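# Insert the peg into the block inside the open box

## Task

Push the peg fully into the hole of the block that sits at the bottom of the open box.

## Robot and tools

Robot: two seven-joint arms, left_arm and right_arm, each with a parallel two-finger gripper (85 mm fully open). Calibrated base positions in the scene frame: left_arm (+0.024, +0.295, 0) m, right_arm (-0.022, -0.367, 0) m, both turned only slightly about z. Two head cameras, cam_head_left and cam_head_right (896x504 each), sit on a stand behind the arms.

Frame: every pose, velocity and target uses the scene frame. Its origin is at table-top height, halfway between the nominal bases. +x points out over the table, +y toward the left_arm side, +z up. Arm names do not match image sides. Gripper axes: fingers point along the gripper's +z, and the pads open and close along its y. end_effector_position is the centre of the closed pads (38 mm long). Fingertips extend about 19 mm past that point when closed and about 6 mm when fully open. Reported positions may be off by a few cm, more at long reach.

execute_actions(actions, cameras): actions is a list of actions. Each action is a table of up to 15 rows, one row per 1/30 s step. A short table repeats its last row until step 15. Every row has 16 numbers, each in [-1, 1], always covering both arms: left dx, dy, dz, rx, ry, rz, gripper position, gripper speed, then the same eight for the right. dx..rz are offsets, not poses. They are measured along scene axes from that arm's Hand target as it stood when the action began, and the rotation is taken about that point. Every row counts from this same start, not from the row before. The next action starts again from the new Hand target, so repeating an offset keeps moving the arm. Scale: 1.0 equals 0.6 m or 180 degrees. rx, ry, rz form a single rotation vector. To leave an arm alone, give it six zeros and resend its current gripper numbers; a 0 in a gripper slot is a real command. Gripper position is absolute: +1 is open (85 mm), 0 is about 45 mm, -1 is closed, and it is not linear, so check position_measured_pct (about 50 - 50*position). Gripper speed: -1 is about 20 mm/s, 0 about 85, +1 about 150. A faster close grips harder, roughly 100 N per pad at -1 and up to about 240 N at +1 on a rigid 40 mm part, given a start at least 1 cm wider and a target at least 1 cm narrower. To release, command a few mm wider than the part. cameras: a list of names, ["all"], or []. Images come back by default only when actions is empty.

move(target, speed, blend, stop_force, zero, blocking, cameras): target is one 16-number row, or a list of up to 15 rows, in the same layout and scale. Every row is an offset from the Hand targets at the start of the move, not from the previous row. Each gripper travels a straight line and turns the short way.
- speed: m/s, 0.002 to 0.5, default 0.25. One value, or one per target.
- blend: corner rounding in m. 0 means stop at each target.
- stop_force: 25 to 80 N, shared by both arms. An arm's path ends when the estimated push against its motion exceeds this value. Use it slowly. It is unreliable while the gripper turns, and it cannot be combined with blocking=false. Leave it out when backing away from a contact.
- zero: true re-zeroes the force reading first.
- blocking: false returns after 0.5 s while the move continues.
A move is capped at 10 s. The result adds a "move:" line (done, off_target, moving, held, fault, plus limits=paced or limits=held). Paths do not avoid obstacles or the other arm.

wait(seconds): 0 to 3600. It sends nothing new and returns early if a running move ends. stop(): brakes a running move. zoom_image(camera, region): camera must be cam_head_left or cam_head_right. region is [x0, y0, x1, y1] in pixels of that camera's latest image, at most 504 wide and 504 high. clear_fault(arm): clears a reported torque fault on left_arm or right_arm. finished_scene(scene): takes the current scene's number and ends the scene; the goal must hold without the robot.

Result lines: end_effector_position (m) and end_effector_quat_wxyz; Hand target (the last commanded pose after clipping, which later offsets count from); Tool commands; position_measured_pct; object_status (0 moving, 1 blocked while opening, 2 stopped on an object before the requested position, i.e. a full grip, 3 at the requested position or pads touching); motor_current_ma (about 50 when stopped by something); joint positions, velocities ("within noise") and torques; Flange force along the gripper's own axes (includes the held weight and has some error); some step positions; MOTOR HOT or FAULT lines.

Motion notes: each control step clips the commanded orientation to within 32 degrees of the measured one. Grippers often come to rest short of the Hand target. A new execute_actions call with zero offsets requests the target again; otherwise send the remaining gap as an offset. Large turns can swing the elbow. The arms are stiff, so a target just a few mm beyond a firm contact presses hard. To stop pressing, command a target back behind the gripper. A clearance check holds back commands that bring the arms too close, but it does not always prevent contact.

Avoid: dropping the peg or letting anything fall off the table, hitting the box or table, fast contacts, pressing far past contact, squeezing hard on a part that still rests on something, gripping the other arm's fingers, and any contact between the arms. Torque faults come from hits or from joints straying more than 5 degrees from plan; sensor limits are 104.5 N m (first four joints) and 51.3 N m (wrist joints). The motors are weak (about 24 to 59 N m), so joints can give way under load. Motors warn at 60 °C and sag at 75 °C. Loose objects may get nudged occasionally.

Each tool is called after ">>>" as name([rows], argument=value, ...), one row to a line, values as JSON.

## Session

>>> execute_actions(actions=[], cameras=["all"])

>>> zoom_image(camera="cam_head_left", region=[200, 240, 450, 490])

>>> zoom_image(camera="cam_head_left", region=[450, 240, 700, 490])

Scene clock: 0.00 s.
left_arm: end_effector_position=(+0.5127, +0.2484, +0.1737) position_measured_pct=0.0 object_status=3 motor_current_ma=0 end_effector_quat_wxyz=(+0.343, +0.605, -0.509, +0.508) | right_arm: end_effector_position=(+0.4494, -0.2962, +0.2606) position_measured_pct=0.0 object_status=3 motor_current_ma=0 end_effector_quat_wxyz=(+0.506, +0.744, -0.282, +0.333)
Joint positions: left_arm=[-0.586 0.934 0.026 1.767 1.171 1.456 1.893] | right_arm=[-0.627 0.861 -0.19 1.476 1.065 1.852 2.816]
Joint velocities: within noise
Joint torques (N m): no reading
Motor temperatures (°C): left_arm=[34 34 31 31 38 36 40] | right_arm=[32 32 28 33 39 34 38]
Flange force (N): no reading
Hand target: left_arm +0.5127, +0.2484, +0.1737; +0.343, +0.605, -0.509, +0.508 | right_arm +0.4494, -0.2962, +0.2606; +0.506, +0.744, -0.282, +0.333
Tool commands: left_gripper/position=+1.0 left_gripper/speed=+1.0 right_gripper/position=+1.0 right_gripper/speed=+1.0

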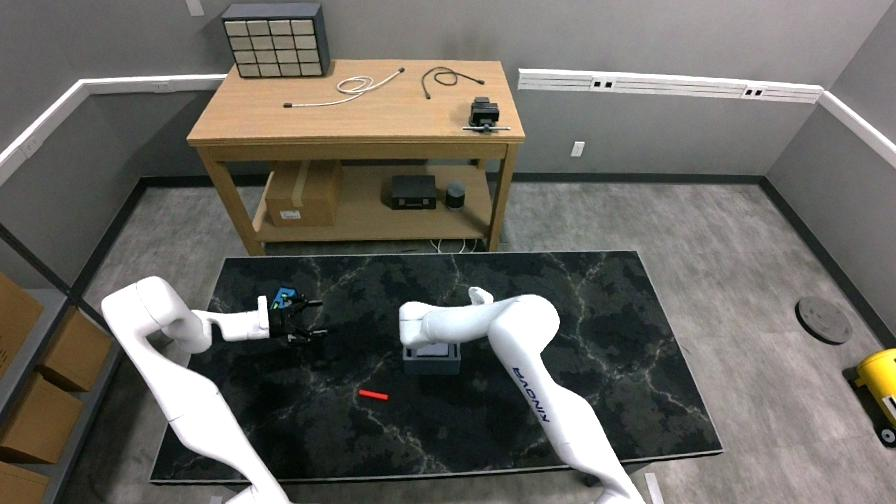

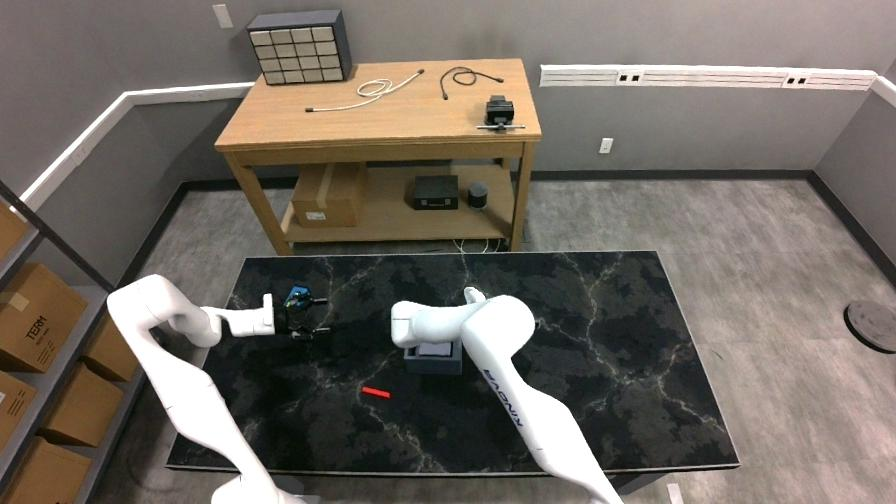

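Scaled by 2.016.

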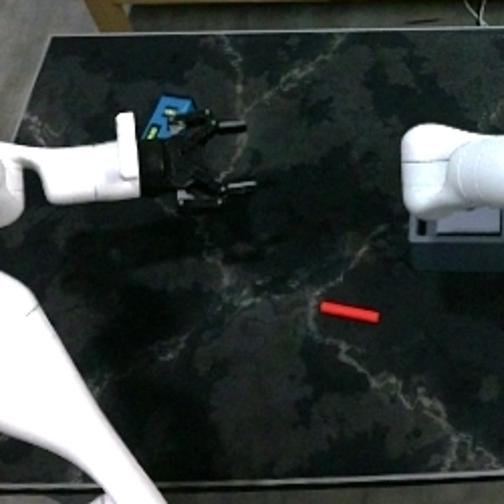

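Scaled by 2.016.

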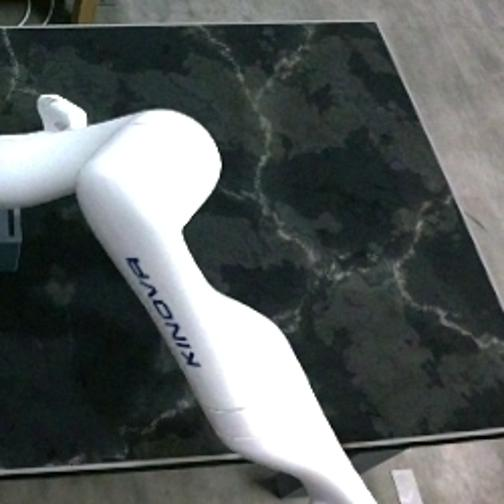

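>>> move([
  [-0.1667, 0.25, 0.25, 0, 0, 0, 1, 1, -0.199, 0.2937, -0.001, 0.1098, 0.0996, 0.355, 0.2, 1],
  [-0.1667, 0.25, 0.25, 0, 0, 0, 1, 1, -0.1648, 0.6398, -0.3043, 0.2196, 0.1991, 0.7101, 0.2, 1],
], speed=[0.44, 0.4], blend=[0.06, 0], cameras=["cam_head_left", "cam_head_right"])

>>> zoom_image(camera="cam_head_left", region=[335, 340, 425, 410])

>>> zoom_image(camera="cam_head_left", region=[396, 300, 471, 375])

>>> zoom_image(camera="cam_head_right", region=[396, 300, 471, 375])

Scene clock: 51.20 s.
left_arm: end_effector_position=(+0.4126, +0.3984, +0.3236) position_measured_pct=0.0 object_status=3 motor_current_ma=0 end_effector_quat_wxyz=(+0.343, +0.605, -0.509, +0.508) | right_arm: end_effector_position=(+0.3505, +0.0877, +0.0780) position_measured_pct=39.8 object_status=3 motor_current_ma=0 end_effector_quat_wxyz=(-0.239, +0.722, +0.576, +0.299)
Joint positions: left_arm=[-0.894 0.681 -0.066 1.624 0.92 1.889 2.09] | right_arm=[-0.094 0.934 -0.848 1.995 2.681 0.224 2.88]
Joint torques (N m): left_arm=[-0.39 -18.59 2.19 -4.91 1.22 2.62 0.25] | right_arm=[1.24 -17.18 -7.5 -4.87 0.92 0.7 -0.01]
Flange force (N): left_arm=[-3.0 -0.9 1.0] | right_arm=[5.3 -1.3 1.1]
Hand target: left_arm +0.4126, +0.3984, +0.3236; +0.343, +0.605, -0.509, +0.508 | right_arm +0.3505, +0.0877, +0.0780; -0.239, +0.722, +0.576, +0.299
Off the commanded pose: left_arm 0.000 m, 0 deg | right_arm 0.000 m, 0 deg.
move: done

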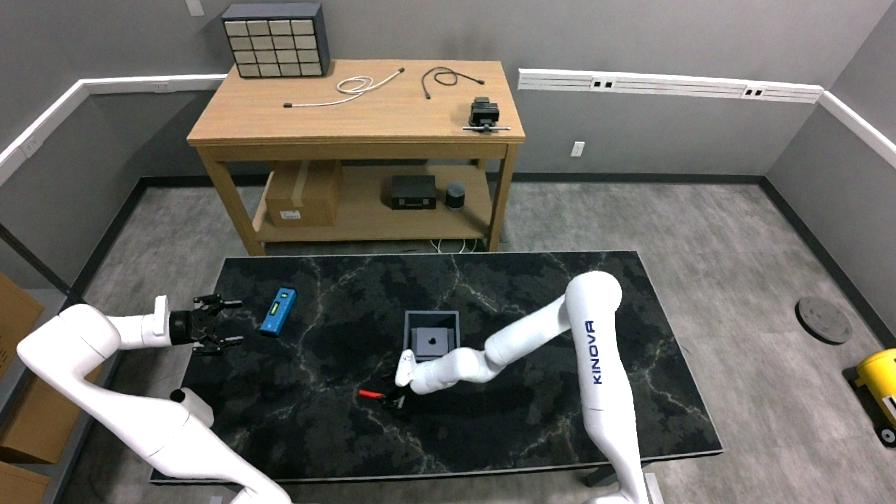

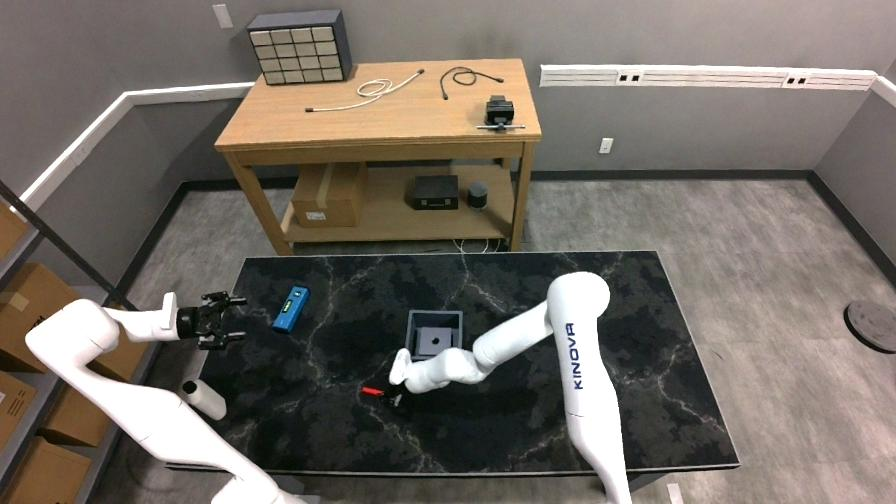

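Scaled by 5.600.

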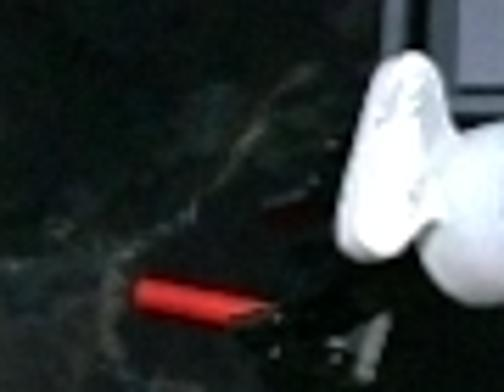

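Scaled by 6.720.

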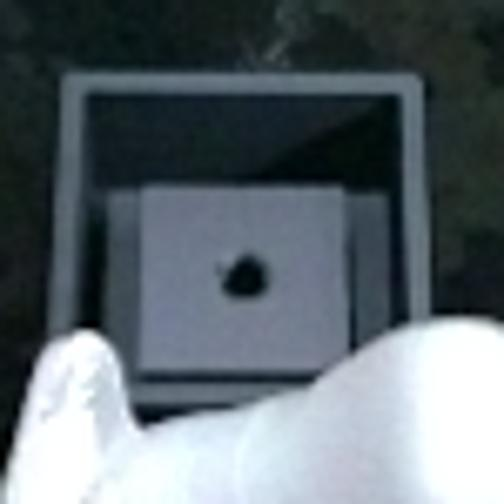

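Scaled by 6.720.

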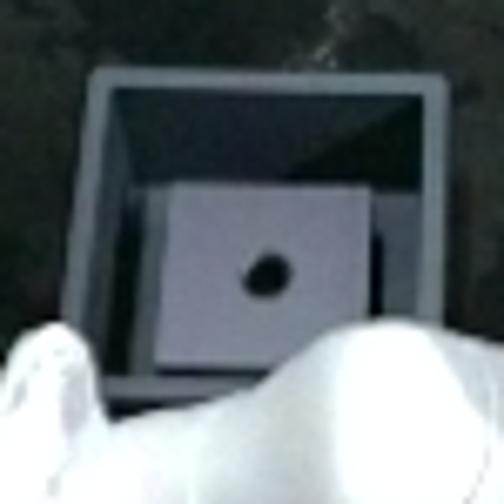

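>>> move([
  [0, 0, 0, 0, 0, 0, 1, 1, 0.01, 0.0017, -0.0633, 0, 0, 0, 0.2, 0],
  [0, 0, 0, 0, 0, 0, 1, 1, 0.01, 0.0017, -0.1217, 0, 0, 0, 0.2, 0],
], speed=[0.12, 0.025], stop_force=25)

>>> move(target=[0, 0, 0, 0, 0, 0, 1, 1, 0, 0, 0.0092, 0, 0, 0, 0.2, -0.5], speed=0.1)

>>> move(target=[0, 0, 0, 0, 0, 0, 1, 1, 0, 0, 0, 0, 0, 0, -0.85, -0.7], speed=0.1)

>>> move([
  [0, 0, 0, 0, 0, 0, 1, 1, 0, 0, 0.2583, 0, 0, 0, -0.85, -0.7],
  [0, 0, 0, 0, 0, 0, 1, 1, 0.2318, -0.2385, 0.2917, 0.0757, 0.6693, -0.6692, -0.85, -0.7],
  [0, 0, 0, 0, 0, 0, 1, 1, 0.2318, -0.2385, 0.2, 0.0757, 0.6693, -0.6692, -0.85, -0.7],
], speed=[0.2, 0.44, 0.15], blend=[0.03, 0.01, 0], cameras=["cam_head_left", "cam_head_right"])

>>> zoom_image(camera="cam_head_left", region=[408, 311, 457, 353])

>>> zoom_image(camera="cam_head_right", region=[408, 311, 457, 353])

Scene clock: 93.00 s.
left_arm: end_effector_position=(+0.4126, +0.3984, +0.3236) position_measured_pct=0.0 object_status=3 motor_current_ma=0 end_effector_quat_wxyz=(+0.343, +0.605, -0.509, +0.508) | right_arm: end_effector_position=(+0.3565, +0.0889, +0.0193) position_measured_pct=39.8 object_status=3 motor_current_ma=0 end_effector_quat_wxyz=(-0.239, +0.722, +0.576, +0.299)
Joint positions: left_arm=[-0.894 0.681 -0.066 1.624 0.92 1.889 2.09] | right_arm=[-0.089 1.104 -0.845 1.969 2.768 0.319 2.916]
Joint torques (N m): left_arm=[-0.37 -18.57 2.13 -4.89 1.22 2.65 0.24] | right_arm=[1.35 -9.42 -1.01 -3.58 -0.02 0.76 -0.33]
Flange force (N): left_arm=[-2.9 -0.9 1.0] | right_arm=[15.3 -6.0 -21.2]
Hand target: left_arm +0.4126, +0.3984, +0.3236; +0.343, +0.605, -0.509, +0.508 | right_arm +0.3565, +0.0889, +0.0194; -0.239, +0.722, +0.576, +0.299 (not the last commanded pose)
Off the commanded pose: left_arm 0.000 m, 0 deg | right_arm 0.014 m, 0 deg.
move: contact (right_arm); path passed 1 of 2 targets

Scene clock: 93.50 s.
left_arm: end_effector_position=(+0.4126, +0.3984, +0.3236) position_measured_pct=0.0 object_status=3 motor_current_ma=0 end_effector_quat_wxyz=(+0.343, +0.605, -0.509, +0.508) | right_arm: end_effector_position=(+0.3565, +0.0889, +0.0248) position_measured_pct=39.8 object_status=3 motor_current_ma=0 end_effector_quat_wxyz=(-0.239, +0.722, +0.576, +0.299)
Joint positions: left_arm=[-0.894 0.681 -0.066 1.624 0.92 1.889 2.09] | right_arm=[-0.089 1.089 -0.846 1.971 2.76 0.31 2.913]
Joint torques (N m): left_arm=[-0.39 -18.59 2.17 -4.86 1.16 2.62 0.24] | right_arm=[1.17 -17.84 -8.02 -3.49 1.22 0.67 -0.05]
Flange force (N): left_arm=[-2.9 -1.1 0.9] | right_arm=[4.9 -1.2 0.3]
Hand target: left_arm +0.4126, +0.3984, +0.3236; +0.343, +0.605, -0.509, +0.508 | right_arm +0.3565, +0.0889, +0.0249; -0.239, +0.722, +0.576, +0.299
Off the commanded pose: left_arm 0.000 m, 0 deg | right_arm 0.000 m, 0 deg.
move: done

Scene clock: 95.00 s.
left_arm: end_effector_position=(+0.4126, +0.3984, +0.3236) position_measured_pct=0.0 object_status=3 motor_current_ma=0 end_effector_quat_wxyz=(+0.343, +0.605, -0.509, +0.508) | right_arm: end_effector_position=(+0.3565, +0.0889, +0.0249) position_measured_pct=85.7 object_status=0 motor_current_ma=1000 end_effector_quat_wxyz=(-0.239, +0.722, +0.576, +0.299)
Joint positions: left_arm=[-0.894 0.681 -0.066 1.624 0.92 1.889 2.09] | right_arm=[-0.089 1.089 -0.846 1.971 2.76 0.31 2.913]
Joint torques (N m): left_arm=[-0.4 -18.59 2.15 -4.89 1.19 2.63 0.26] | right_arm=[0.55 -13.96 -5.36 -2.38 0.78 0.28 -0.07]
Flange force (N): left_arm=[-3.0 -1.0 1.0] | right_arm=[10.0 -1.1 -7.8]
Hand target: left_arm +0.4126, +0.3984, +0.3236; +0.343, +0.605, -0.509, +0.508 | right_arm +0.3565, +0.0889, +0.0249; -0.239, +0.722, +0.576, +0.299
Off the commanded pose: left_arm 0.000 m, 0 deg | right_arm 0.000 m, 0 deg.
move: done

Scene clock: 100.20 s.
left_arm: end_effector_position=(+0.4126, +0.3984, +0.3236) position_measured_pct=0.0 object_status=3 motor_current_ma=0 end_effector_quat_wxyz=(+0.343, +0.605, -0.509, +0.508) | right_arm: end_effector_position=(+0.4956, -0.0542, +0.1449) position_measured_pct=85.7 object_status=2 motor_current_ma=50 end_effector_quat_wxyz=(-0.271, +0.653, -0.654, -0.270)
Joint positions: left_arm=[-0.894 0.681 -0.066 1.624 0.92 1.889 2.09] | right_arm=[-0.229 0.787 0.075 1.551 2.049 -0.959 0.517]
Joint torques (N m): left_arm=[-0.34 -18.58 2.15 -4.93 1.19 2.6 0.26] | right_arm=[1.17 -20.86 -1.31 -7.74 -0.87 -0.81 -0.02]
Flange force (N): left_arm=[-3.0 -0.8 1.0] | right_arm=[-1.7 4.1 -0.2]
Hand target: left_arm +0.4126, +0.3984, +0.3236; +0.343, +0.605, -0.509, +0.508 | right_arm +0.4956, -0.0542, +0.1449; -0.271, +0.653, -0.654, -0.270
Off the commanded pose: left_arm 0.000 m, 0 deg | right_arm 0.000 m, 0 deg.
move: done

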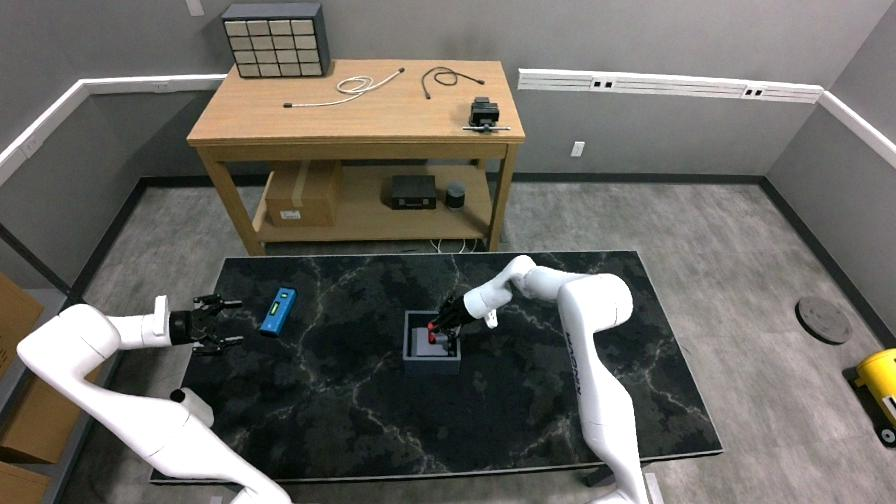

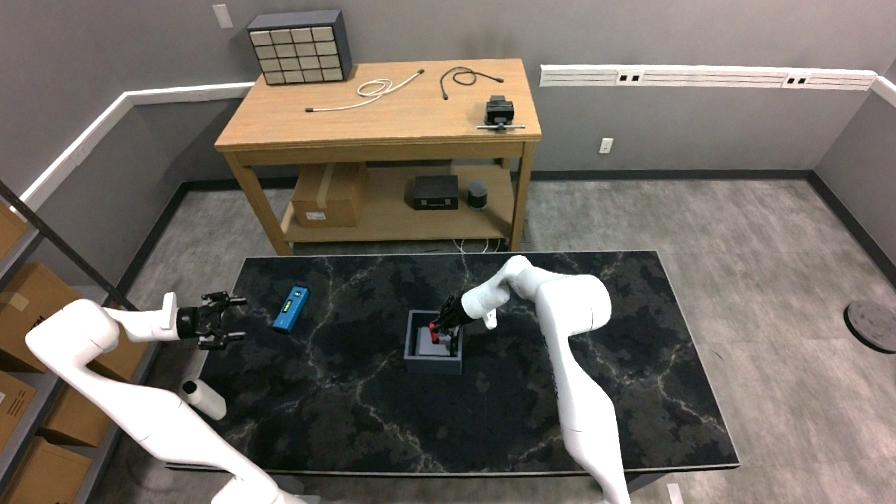

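Scaled by 10.286.

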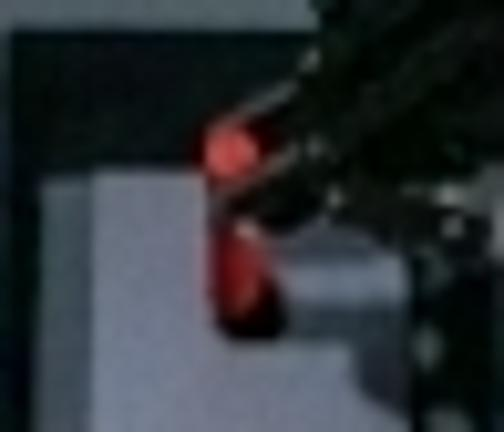

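Scaled by 10.286.

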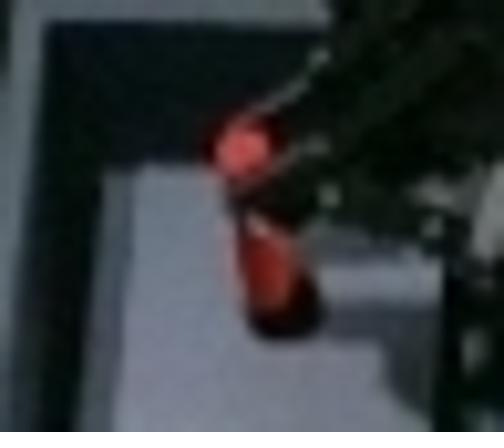

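>>> move([
  [0, 0, 0, 0, 0, 0, 1, 1, -0.0033, -0.005, -0.008, 0, 0, 0, -0.85, -0.7],
  [0, 0, 0, 0, 0, 0, 1, 1, -0.0033, -0.005, -0.11, 0, 0, 0, -0.85, -0.7],
], speed=[0.05, 0.04], stop_force=26, cameras=["cam_head_left"])

>>> zoom_image(camera="cam_head_left", region=[408, 311, 457, 353])

Scene clock: 147.03 s.
left_arm: end_effector_position=(+0.4126, +0.3984, +0.3236) position_measured_pct=0.0 object_status=3 motor_current_ma=0 end_effector_quat_wxyz=(+0.343, +0.605, -0.509, +0.508) | right_arm: end_effector_position=(+0.4936, -0.0570, +0.1336) position_measured_pct=85.7 object_status=2 motor_current_ma=50 end_effector_quat_wxyz=(-0.271, +0.653, -0.653, -0.270)
Joint positions: left_arm=[-0.894 0.681 -0.066 1.624 0.92 1.889 2.09] | right_arm=[-0.219 0.802 0.067 1.567 2.035 -0.944 0.551]
Joint torques (N m): left_arm=[-0.39 -18.59 2.17 -4.9 1.18 2.62 0.27] | right_arm=[-0.58 1.31 2.48 -0.65 3.24 5.13 0.22]
Flange force (N): left_arm=[-3.0 -0.9 1.0] | right_arm=[-25.5 10.9 -34.9]
Hand target: left_arm +0.4126, +0.3984, +0.3236; +0.343, +0.605, -0.509, +0.508 | right_arm +0.4936, -0.0570, +0.1336; -0.271, +0.653, -0.653, -0.270 (not the last commanded pose)
Off the commanded pose: left_arm 0.000 m, 0 deg | right_arm 0.055 m, 0 deg.
move: contact (right_arm); path passed 1 of 2 targets

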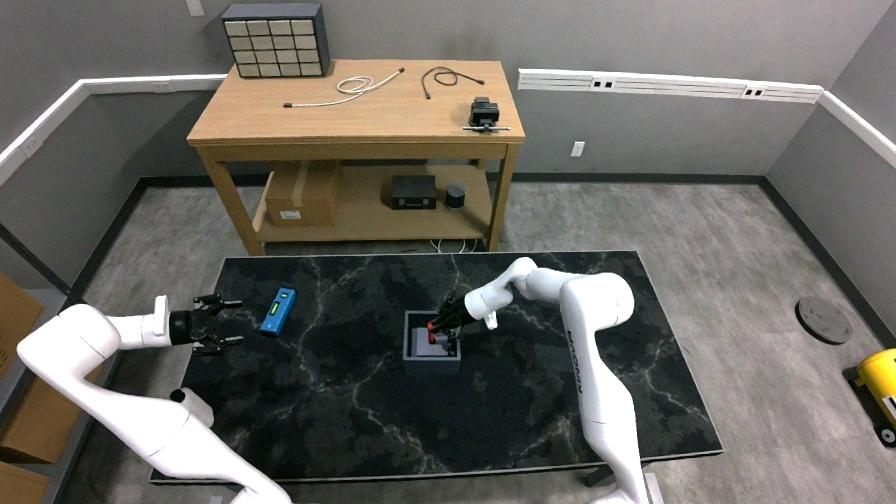

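Scaled by 10.286.

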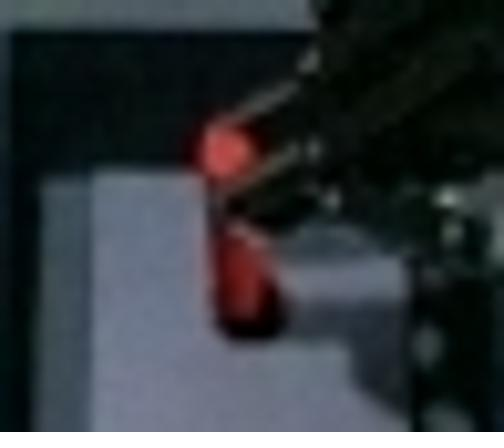

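>>> move([
  [0, 0, 0, 0, 0, 0, 1, 1, 0, 0, 0.01, 0, 0, 0, -0.85, -0.7],
  [0, 0, 0, 0, 0, 0, 1, 1, -0.005, -0.0058, 0.0133, 0.0111, 0, 0, -0.85, -0.7],
], speed=0.06, blend=[0.002, 0], cameras=["cam_head_left", "cam_head_right"])

>>> zoom_image(camera="cam_head_left", region=[415, 320, 450, 350])

>>> zoom_image(camera="cam_head_right", region=[418, 320, 453, 350])

Scene clock: 171.40 s.
left_arm: end_effector_position=(+0.4126, +0.3984, +0.3236) position_measured_pct=0.0 object_status=3 motor_current_ma=0 end_effector_quat_wxyz=(+0.343, +0.605, -0.509, +0.508) | right_arm: end_effector_position=(+0.4906, -0.0604, +0.1417) position_measured_pct=85.7 object_status=2 motor_current_ma=50 end_effector_quat_wxyz=(-0.282, +0.648, -0.648, -0.282)
Joint positions: left_arm=[-0.894 0.681 -0.066 1.624 0.92 1.889 2.09] | right_arm=[-0.19 0.793 0.05 1.585 2.013 -0.961 0.585]
Joint torques (N m): left_arm=[-0.33 -18.53 2.13 -4.89 1.2 2.62 0.25] | right_arm=[1.19 -20.65 -1.53 -7.37 -0.83 -0.93 0.11]
Flange force (N): left_arm=[-2.8 -0.9 0.9] | right_arm=[-2.2 3.3 -0.1]
Hand target: left_arm +0.4126, +0.3984, +0.3236; +0.343, +0.605, -0.509, +0.508 | right_arm +0.4906, -0.0604, +0.1416; -0.282, +0.648, -0.648, -0.282
Off the commanded pose: left_arm 0.000 m, 0 deg | right_arm 0.000 m, 0 deg.
move: done

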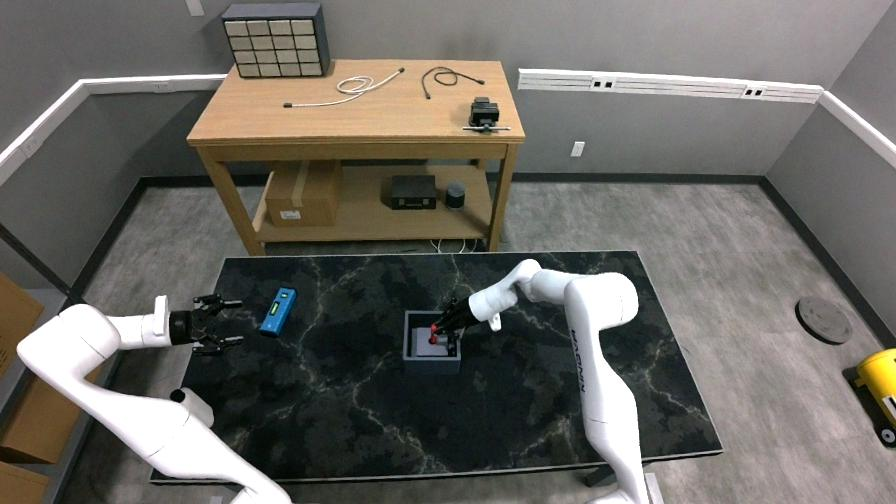

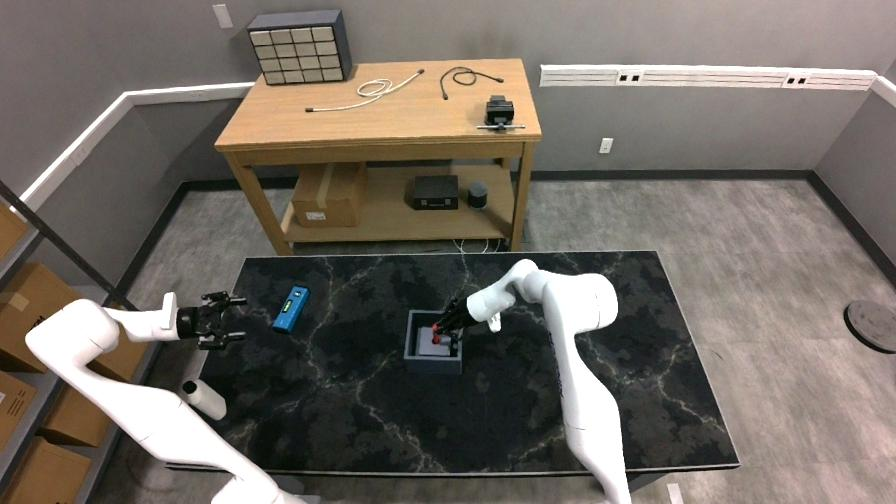

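Scaled by 14.400.

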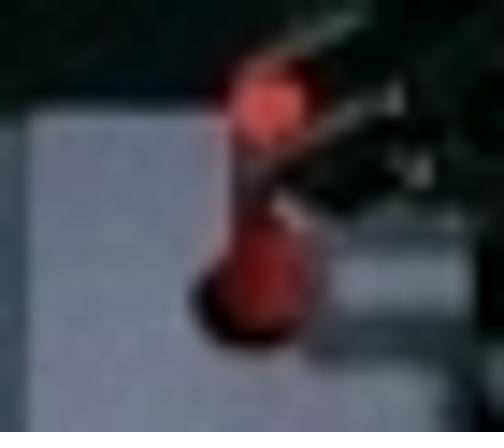

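Scaled by 14.400.

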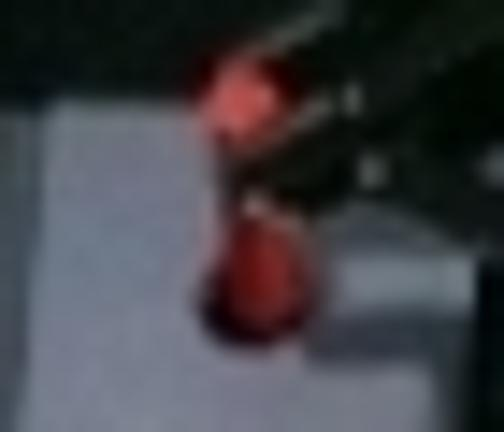

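>>> move([
  [0, 0, 0, 0, 0, 0, 1, 1, 0.0025, 0.002, -0.003, 0, 0, 0, -0.85, -0.7],
  [0, 0, 0, 0, 0, 0, 1, 1, 0.0025, 0.002, -0.045, 0, 0, 0, -0.85, -0.7],
], speed=0.025, stop_force=25, cameras=["cam_head_left", "cam_head_right"])

>>> zoom_image(camera="cam_head_left", region=[415, 320, 450, 350])

>>> zoom_image(camera="cam_head_right", region=[418, 320, 453, 350])

Scene clock: 219.57 s.
left_arm: end_effector_position=(+0.4126, +0.3984, +0.3236) position_measured_pct=0.0 object_status=3 motor_current_ma=0 end_effector_quat_wxyz=(+0.343, +0.605, -0.509, +0.508) | right_arm: end_effector_position=(+0.4921, -0.0593, +0.1146) position_measured_pct=85.7 object_status=2 motor_current_ma=50 end_effector_quat_wxyz=(-0.282, +0.648, -0.648, -0.282)
Joint positions: left_arm=[-0.894 0.681 -0.066 1.624 0.92 1.889 2.09] | right_arm=[-0.182 0.843 0.034 1.59 1.984 -0.929 0.641]
Joint torques (N m): left_arm=[-0.34 -18.61 2.12 -4.89 1.18 2.61 0.25] | right_arm=[1.04 -20.96 -1.83 -7.16 -0.79 -0.98 -0.03]
Flange force (N): left_arm=[-3.0 -1.0 0.9] | right_arm=[-1.7 3.8 -0.6]
Hand target: left_arm +0.4126, +0.3984, +0.3236; +0.343, +0.605, -0.509, +0.508 | right_arm +0.4921, -0.0593, +0.1146; -0.282, +0.648, -0.648, -0.282
Off the commanded pose: left_arm 0.000 m, 0 deg | right_arm 0.000 m, 0 deg.
move: done

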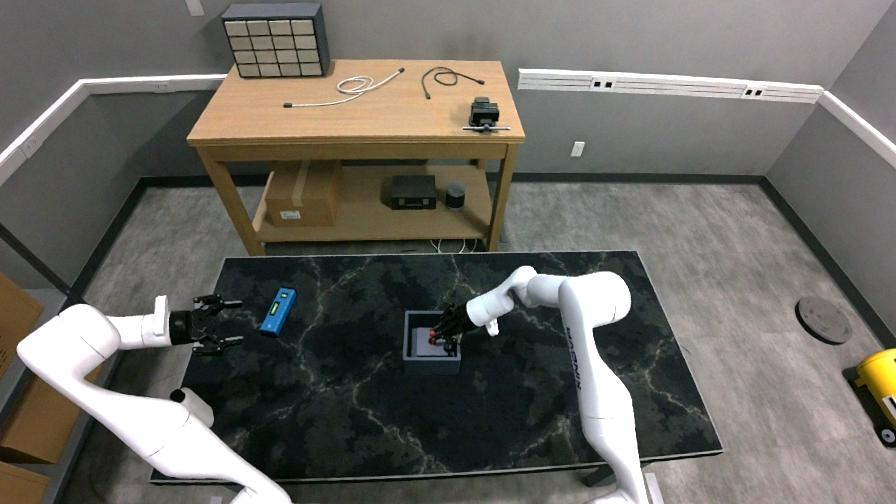

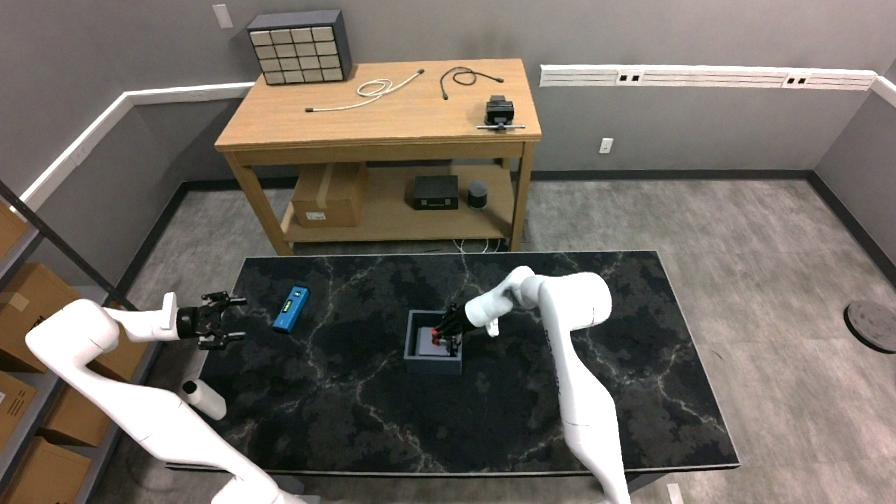

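Scaled by 14.400.

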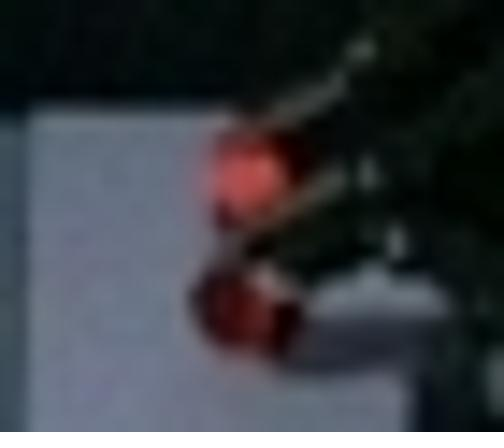

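Scaled by 14.400.

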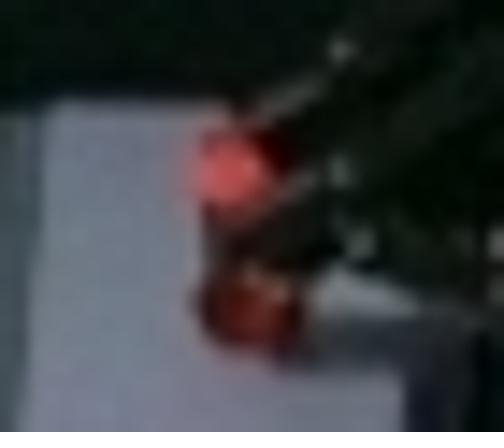

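>>> move(target=[0, 0, 0, 0, 0, 0, 1, 1, 0, 0, -0.0593, 0, 0, 0, -0.85, -0.7], speed=0.03, stop_force=25)

>>> move(target=[0, 0, 0, 0, 0, 0, 1, 1, 0, 0, 0.0033, 0, 0, 0, -0.85, -0.7], speed=0.05)

>>> move([
  [0, 0, 0, 0, 0, 0, 1, 1, 0, 0, 0, 0, 0, 0, -0.4, -1],
  [0, 0, 0, 0, 0, 0, 1, 1, 0, -0.0833, 0.0833, 0, 0, 0, -0.4, -1],
  [0, 0, 0, 0, 0, 0, 1, 1, 0, -0.0833, 0.1667, 0, 0, 0, -1, 1],
  [0, 0, 0, 0, 0, 0, 1, 1, 0.0098, 0.0222, 0.13, -0.261, 0, 0, -1, 1],
], speed=[0.05, 0.1, 0.2, 0.4], blend=[0, 0.01, 0, 0])

>>> move(target=[0, 0, 0, 0, 0, 0, 1, 1, 0, 0, -0.125, 0, 0, 0, -1, 1], speed=0.035, stop_force=30)

>>> move([
  [0, 0, 0, 0, 0, 0, 1, 1, 0, 0, 0.15, 0, 0, 0, -1, 1],
  [0, 0, 0, 0, 0, 0, 1, 1, -0.03, -0.22, 0.25, 0, 0, 0, -1, 1],
], speed=[0.15, 0.3], blend=[0.03, 0], cameras=["cam_head_left", "cam_head_right"])

>>> zoom_image(camera="cam_head_left", region=[411, 316, 453, 352])

>>> zoom_image(camera="cam_head_right", region=[411, 316, 453, 352])

Scene clock: 243.83 s.
left_arm: end_effector_position=(+0.4126, +0.3984, +0.3236) position_measured_pct=0.0 object_status=3 motor_current_ma=0 end_effector_quat_wxyz=(+0.343, +0.605, -0.509, +0.508) | right_arm: end_effector_position=(+0.4922, -0.0592, +0.0845) position_measured_pct=85.7 object_status=2 motor_current_ma=50 end_effector_quat_wxyz=(-0.282, +0.648, -0.648, -0.282)
Joint positions: left_arm=[-0.894 0.681 -0.066 1.624 0.92 1.889 2.09] | right_arm=[-0.17 0.898 0.015 1.595 1.95 -0.894 0.708]
Joint torques (N m): left_arm=[-0.33 -18.62 2.15 -4.88 1.19 2.65 0.27] | right_arm=[-1.9 -0.92 1.44 -1.11 2.34 4.77 0.16]
Flange force (N): left_arm=[-3.1 -0.9 0.9] | right_arm=[-24.3 8.9 -33.9]
Hand target: left_arm +0.4126, +0.3984, +0.3236; +0.343, +0.605, -0.509, +0.508 | right_arm +0.4922, -0.0592, +0.0845; -0.282, +0.648, -0.648, -0.282 (not the last commanded pose)
Off the commanded pose: left_arm 0.000 m, 0 deg | right_arm 0.005 m, 0 deg.
move: contact (right_arm)

Scene clock: 244.33 s.
left_arm: end_effector_position=(+0.4126, +0.3984, +0.3236) position_measured_pct=0.0 object_status=3 motor_current_ma=0 end_effector_quat_wxyz=(+0.343, +0.605, -0.509, +0.508) | right_arm: end_effector_position=(+0.4922, -0.0592, +0.0864) position_measured_pct=85.7 object_status=2 motor_current_ma=50 end_effector_quat_wxyz=(-0.282, +0.648, -0.648, -0.282)
Joint positions: left_arm=[-0.894 0.681 -0.066 1.624 0.92 1.889 2.09] | right_arm=[-0.171 0.895 0.016 1.595 1.953 -0.896 0.703]
Joint torques (N m): left_arm=[-0.4 -18.58 2.16 -4.9 1.2 2.6 0.27] | right_arm=[-1.01 -12.24 -1.33 -4.49 0.42 1.32 0.1]
Flange force (N): left_arm=[-2.9 -0.9 1.0] | right_arm=[-11.0 6.1 -16.8]
Hand target: left_arm +0.4126, +0.3984, +0.3236; +0.343, +0.605, -0.509, +0.508 | right_arm +0.4922, -0.0592, +0.0865; -0.282, +0.648, -0.648, -0.282
Off the commanded pose: left_arm 0.000 m, 0 deg | right_arm 0.000 m, 0 deg.
move: done

Scene clock: 249.13 s.
left_arm: end_effector_position=(+0.4126, +0.3984, +0.3236) position_measured_pct=0.0 object_status=3 motor_current_ma=0 end_effector_quat_wxyz=(+0.343, +0.605, -0.509, +0.508) | right_arm: end_effector_position=(+0.4981, -0.0459, +0.1645) position_measured_pct=98.7 object_status=3 motor_current_ma=0 end_effector_quat_wxyz=(-0.001, +0.707, -0.707, +0.000)
Joint positions: left_arm=[-0.894 0.681 -0.066 1.624 0.92 1.889 2.09] | right_arm=[-0.761 0.869 0.484 1.057 2.764 -1.295 -0.367]
Joint torques (N m): left_arm=[-0.42 -18.62 2.12 -4.82 1.19 2.61 0.26] | right_arm=[1.19 -22.83 2.51 -8.75 0.63 0.21 -0.06]
Flange force (N): left_arm=[-3.0 -1.3 0.8] | right_arm=[1.3 5.7 0.1]
Hand target: left_arm +0.4126, +0.3984, +0.3236; +0.343, +0.605, -0.509, +0.508 | right_arm +0.4981, -0.0459, +0.1645; -0.001, +0.707, -0.707, +0.000
Off the commanded pose: left_arm 0.000 m, 0 deg | right_arm 0.000 m, 0 deg.
move: done

Scene clock: 251.37 s.
left_arm: end_effector_position=(+0.4126, +0.3984, +0.3236) position_measured_pct=0.0 object_status=3 motor_current_ma=0 end_effector_quat_wxyz=(+0.343, +0.605, -0.509, +0.508) | right_arm: end_effector_position=(+0.4982, -0.0457, +0.1098) position_measured_pct=98.7 object_status=3 motor_current_ma=0 end_effector_quat_wxyz=(-0.001, +0.707, -0.707, +0.000)
Joint positions: left_arm=[-0.894 0.681 -0.066 1.624 0.92 1.889 2.09] | right_arm=[-0.762 0.922 0.464 1.133 2.743 -1.168 -0.346]
Joint torques (N m): left_arm=[-0.38 -18.61 2.11 -4.9 1.2 2.63 0.25] | right_arm=[1.24 -3.19 -0.94 -0.57 0.52 1.42 -0.05]
Flange force (N): left_arm=[-3.0 -1.0 1.0] | right_arm=[2.5 7.9 -35.4]
Hand target: left_arm +0.4126, +0.3984, +0.3236; +0.343, +0.605, -0.509, +0.508 | right_arm +0.4982, -0.0458, +0.1097; -0.001, +0.707, -0.707, +0.000 (not the last commanded pose)
Off the commanded pose: left_arm 0.000 m, 0 deg | right_arm 0.020 m, 0 deg.
move: contact (right_arm)

Scene clock: 253.00 s.
left_arm: end_effector_position=(+0.4126, +0.3984, +0.3236) position_measured_pct=0.0 object_status=3 motor_current_ma=0 end_effector_quat_wxyz=(+0.343, +0.605, -0.509, +0.508) | right_arm: end_effector_position=(+0.4802, -0.1776, +0.2597) position_measured_pct=98.7 object_status=3 motor_current_ma=0 end_effector_quat_wxyz=(-0.001, +0.707, -0.707, +0.000)
Joint positions: left_arm=[-0.894 0.681 -0.066 1.624 0.92 1.889 2.09] | right_arm=[-0.651 0.617 0.538 1.227 2.834 -1.374 -0.177]
Joint torques (N m): left_arm=[-0.37 -18.65 2.14 -4.91 1.19 2.61 0.24] | right_arm=[1.24 -18.76 2.22 -9.22 0.7 0.2 0.04]
Flange force (N): left_arm=[-3.0 -1.0 0.9] | right_arm=[-0.2 6.0 0.8]
Hand target: left_arm +0.4126, +0.3984, +0.3236; +0.343, +0.605, -0.509, +0.508 | right_arm +0.4802, -0.1778, +0.2597; -0.001, +0.707, -0.707, +0.000
Off the commanded pose: left_arm 0.000 m, 0 deg | right_arm 0.000 m, 0 deg.
move: done

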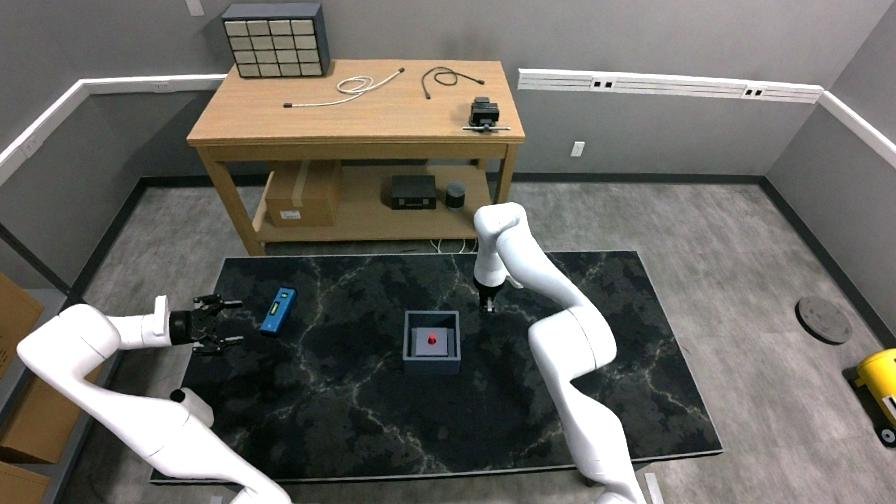

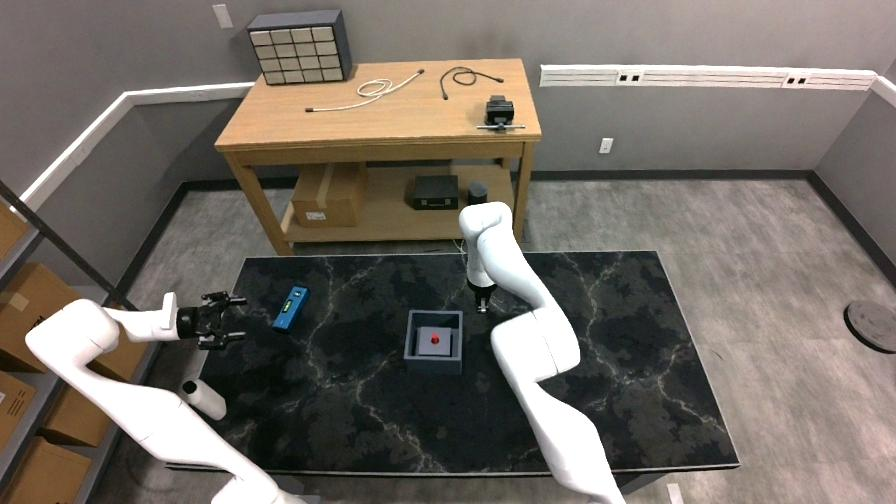

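Scaled by 12.000.

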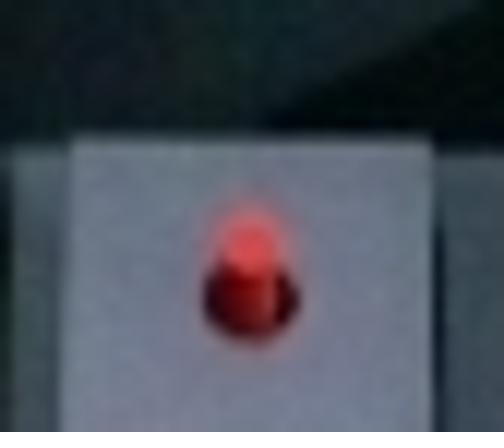

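Scaled by 12.000.

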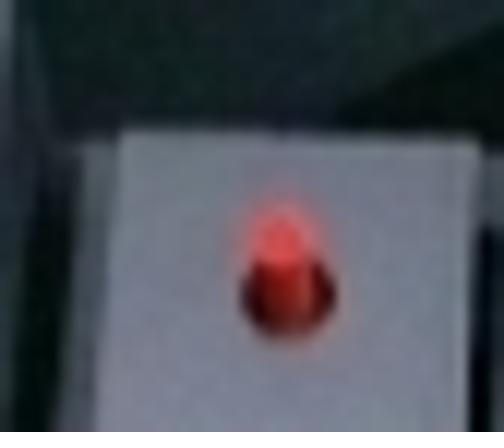

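>>> finished_scene(scene=3)

The scene is finished: the task was done.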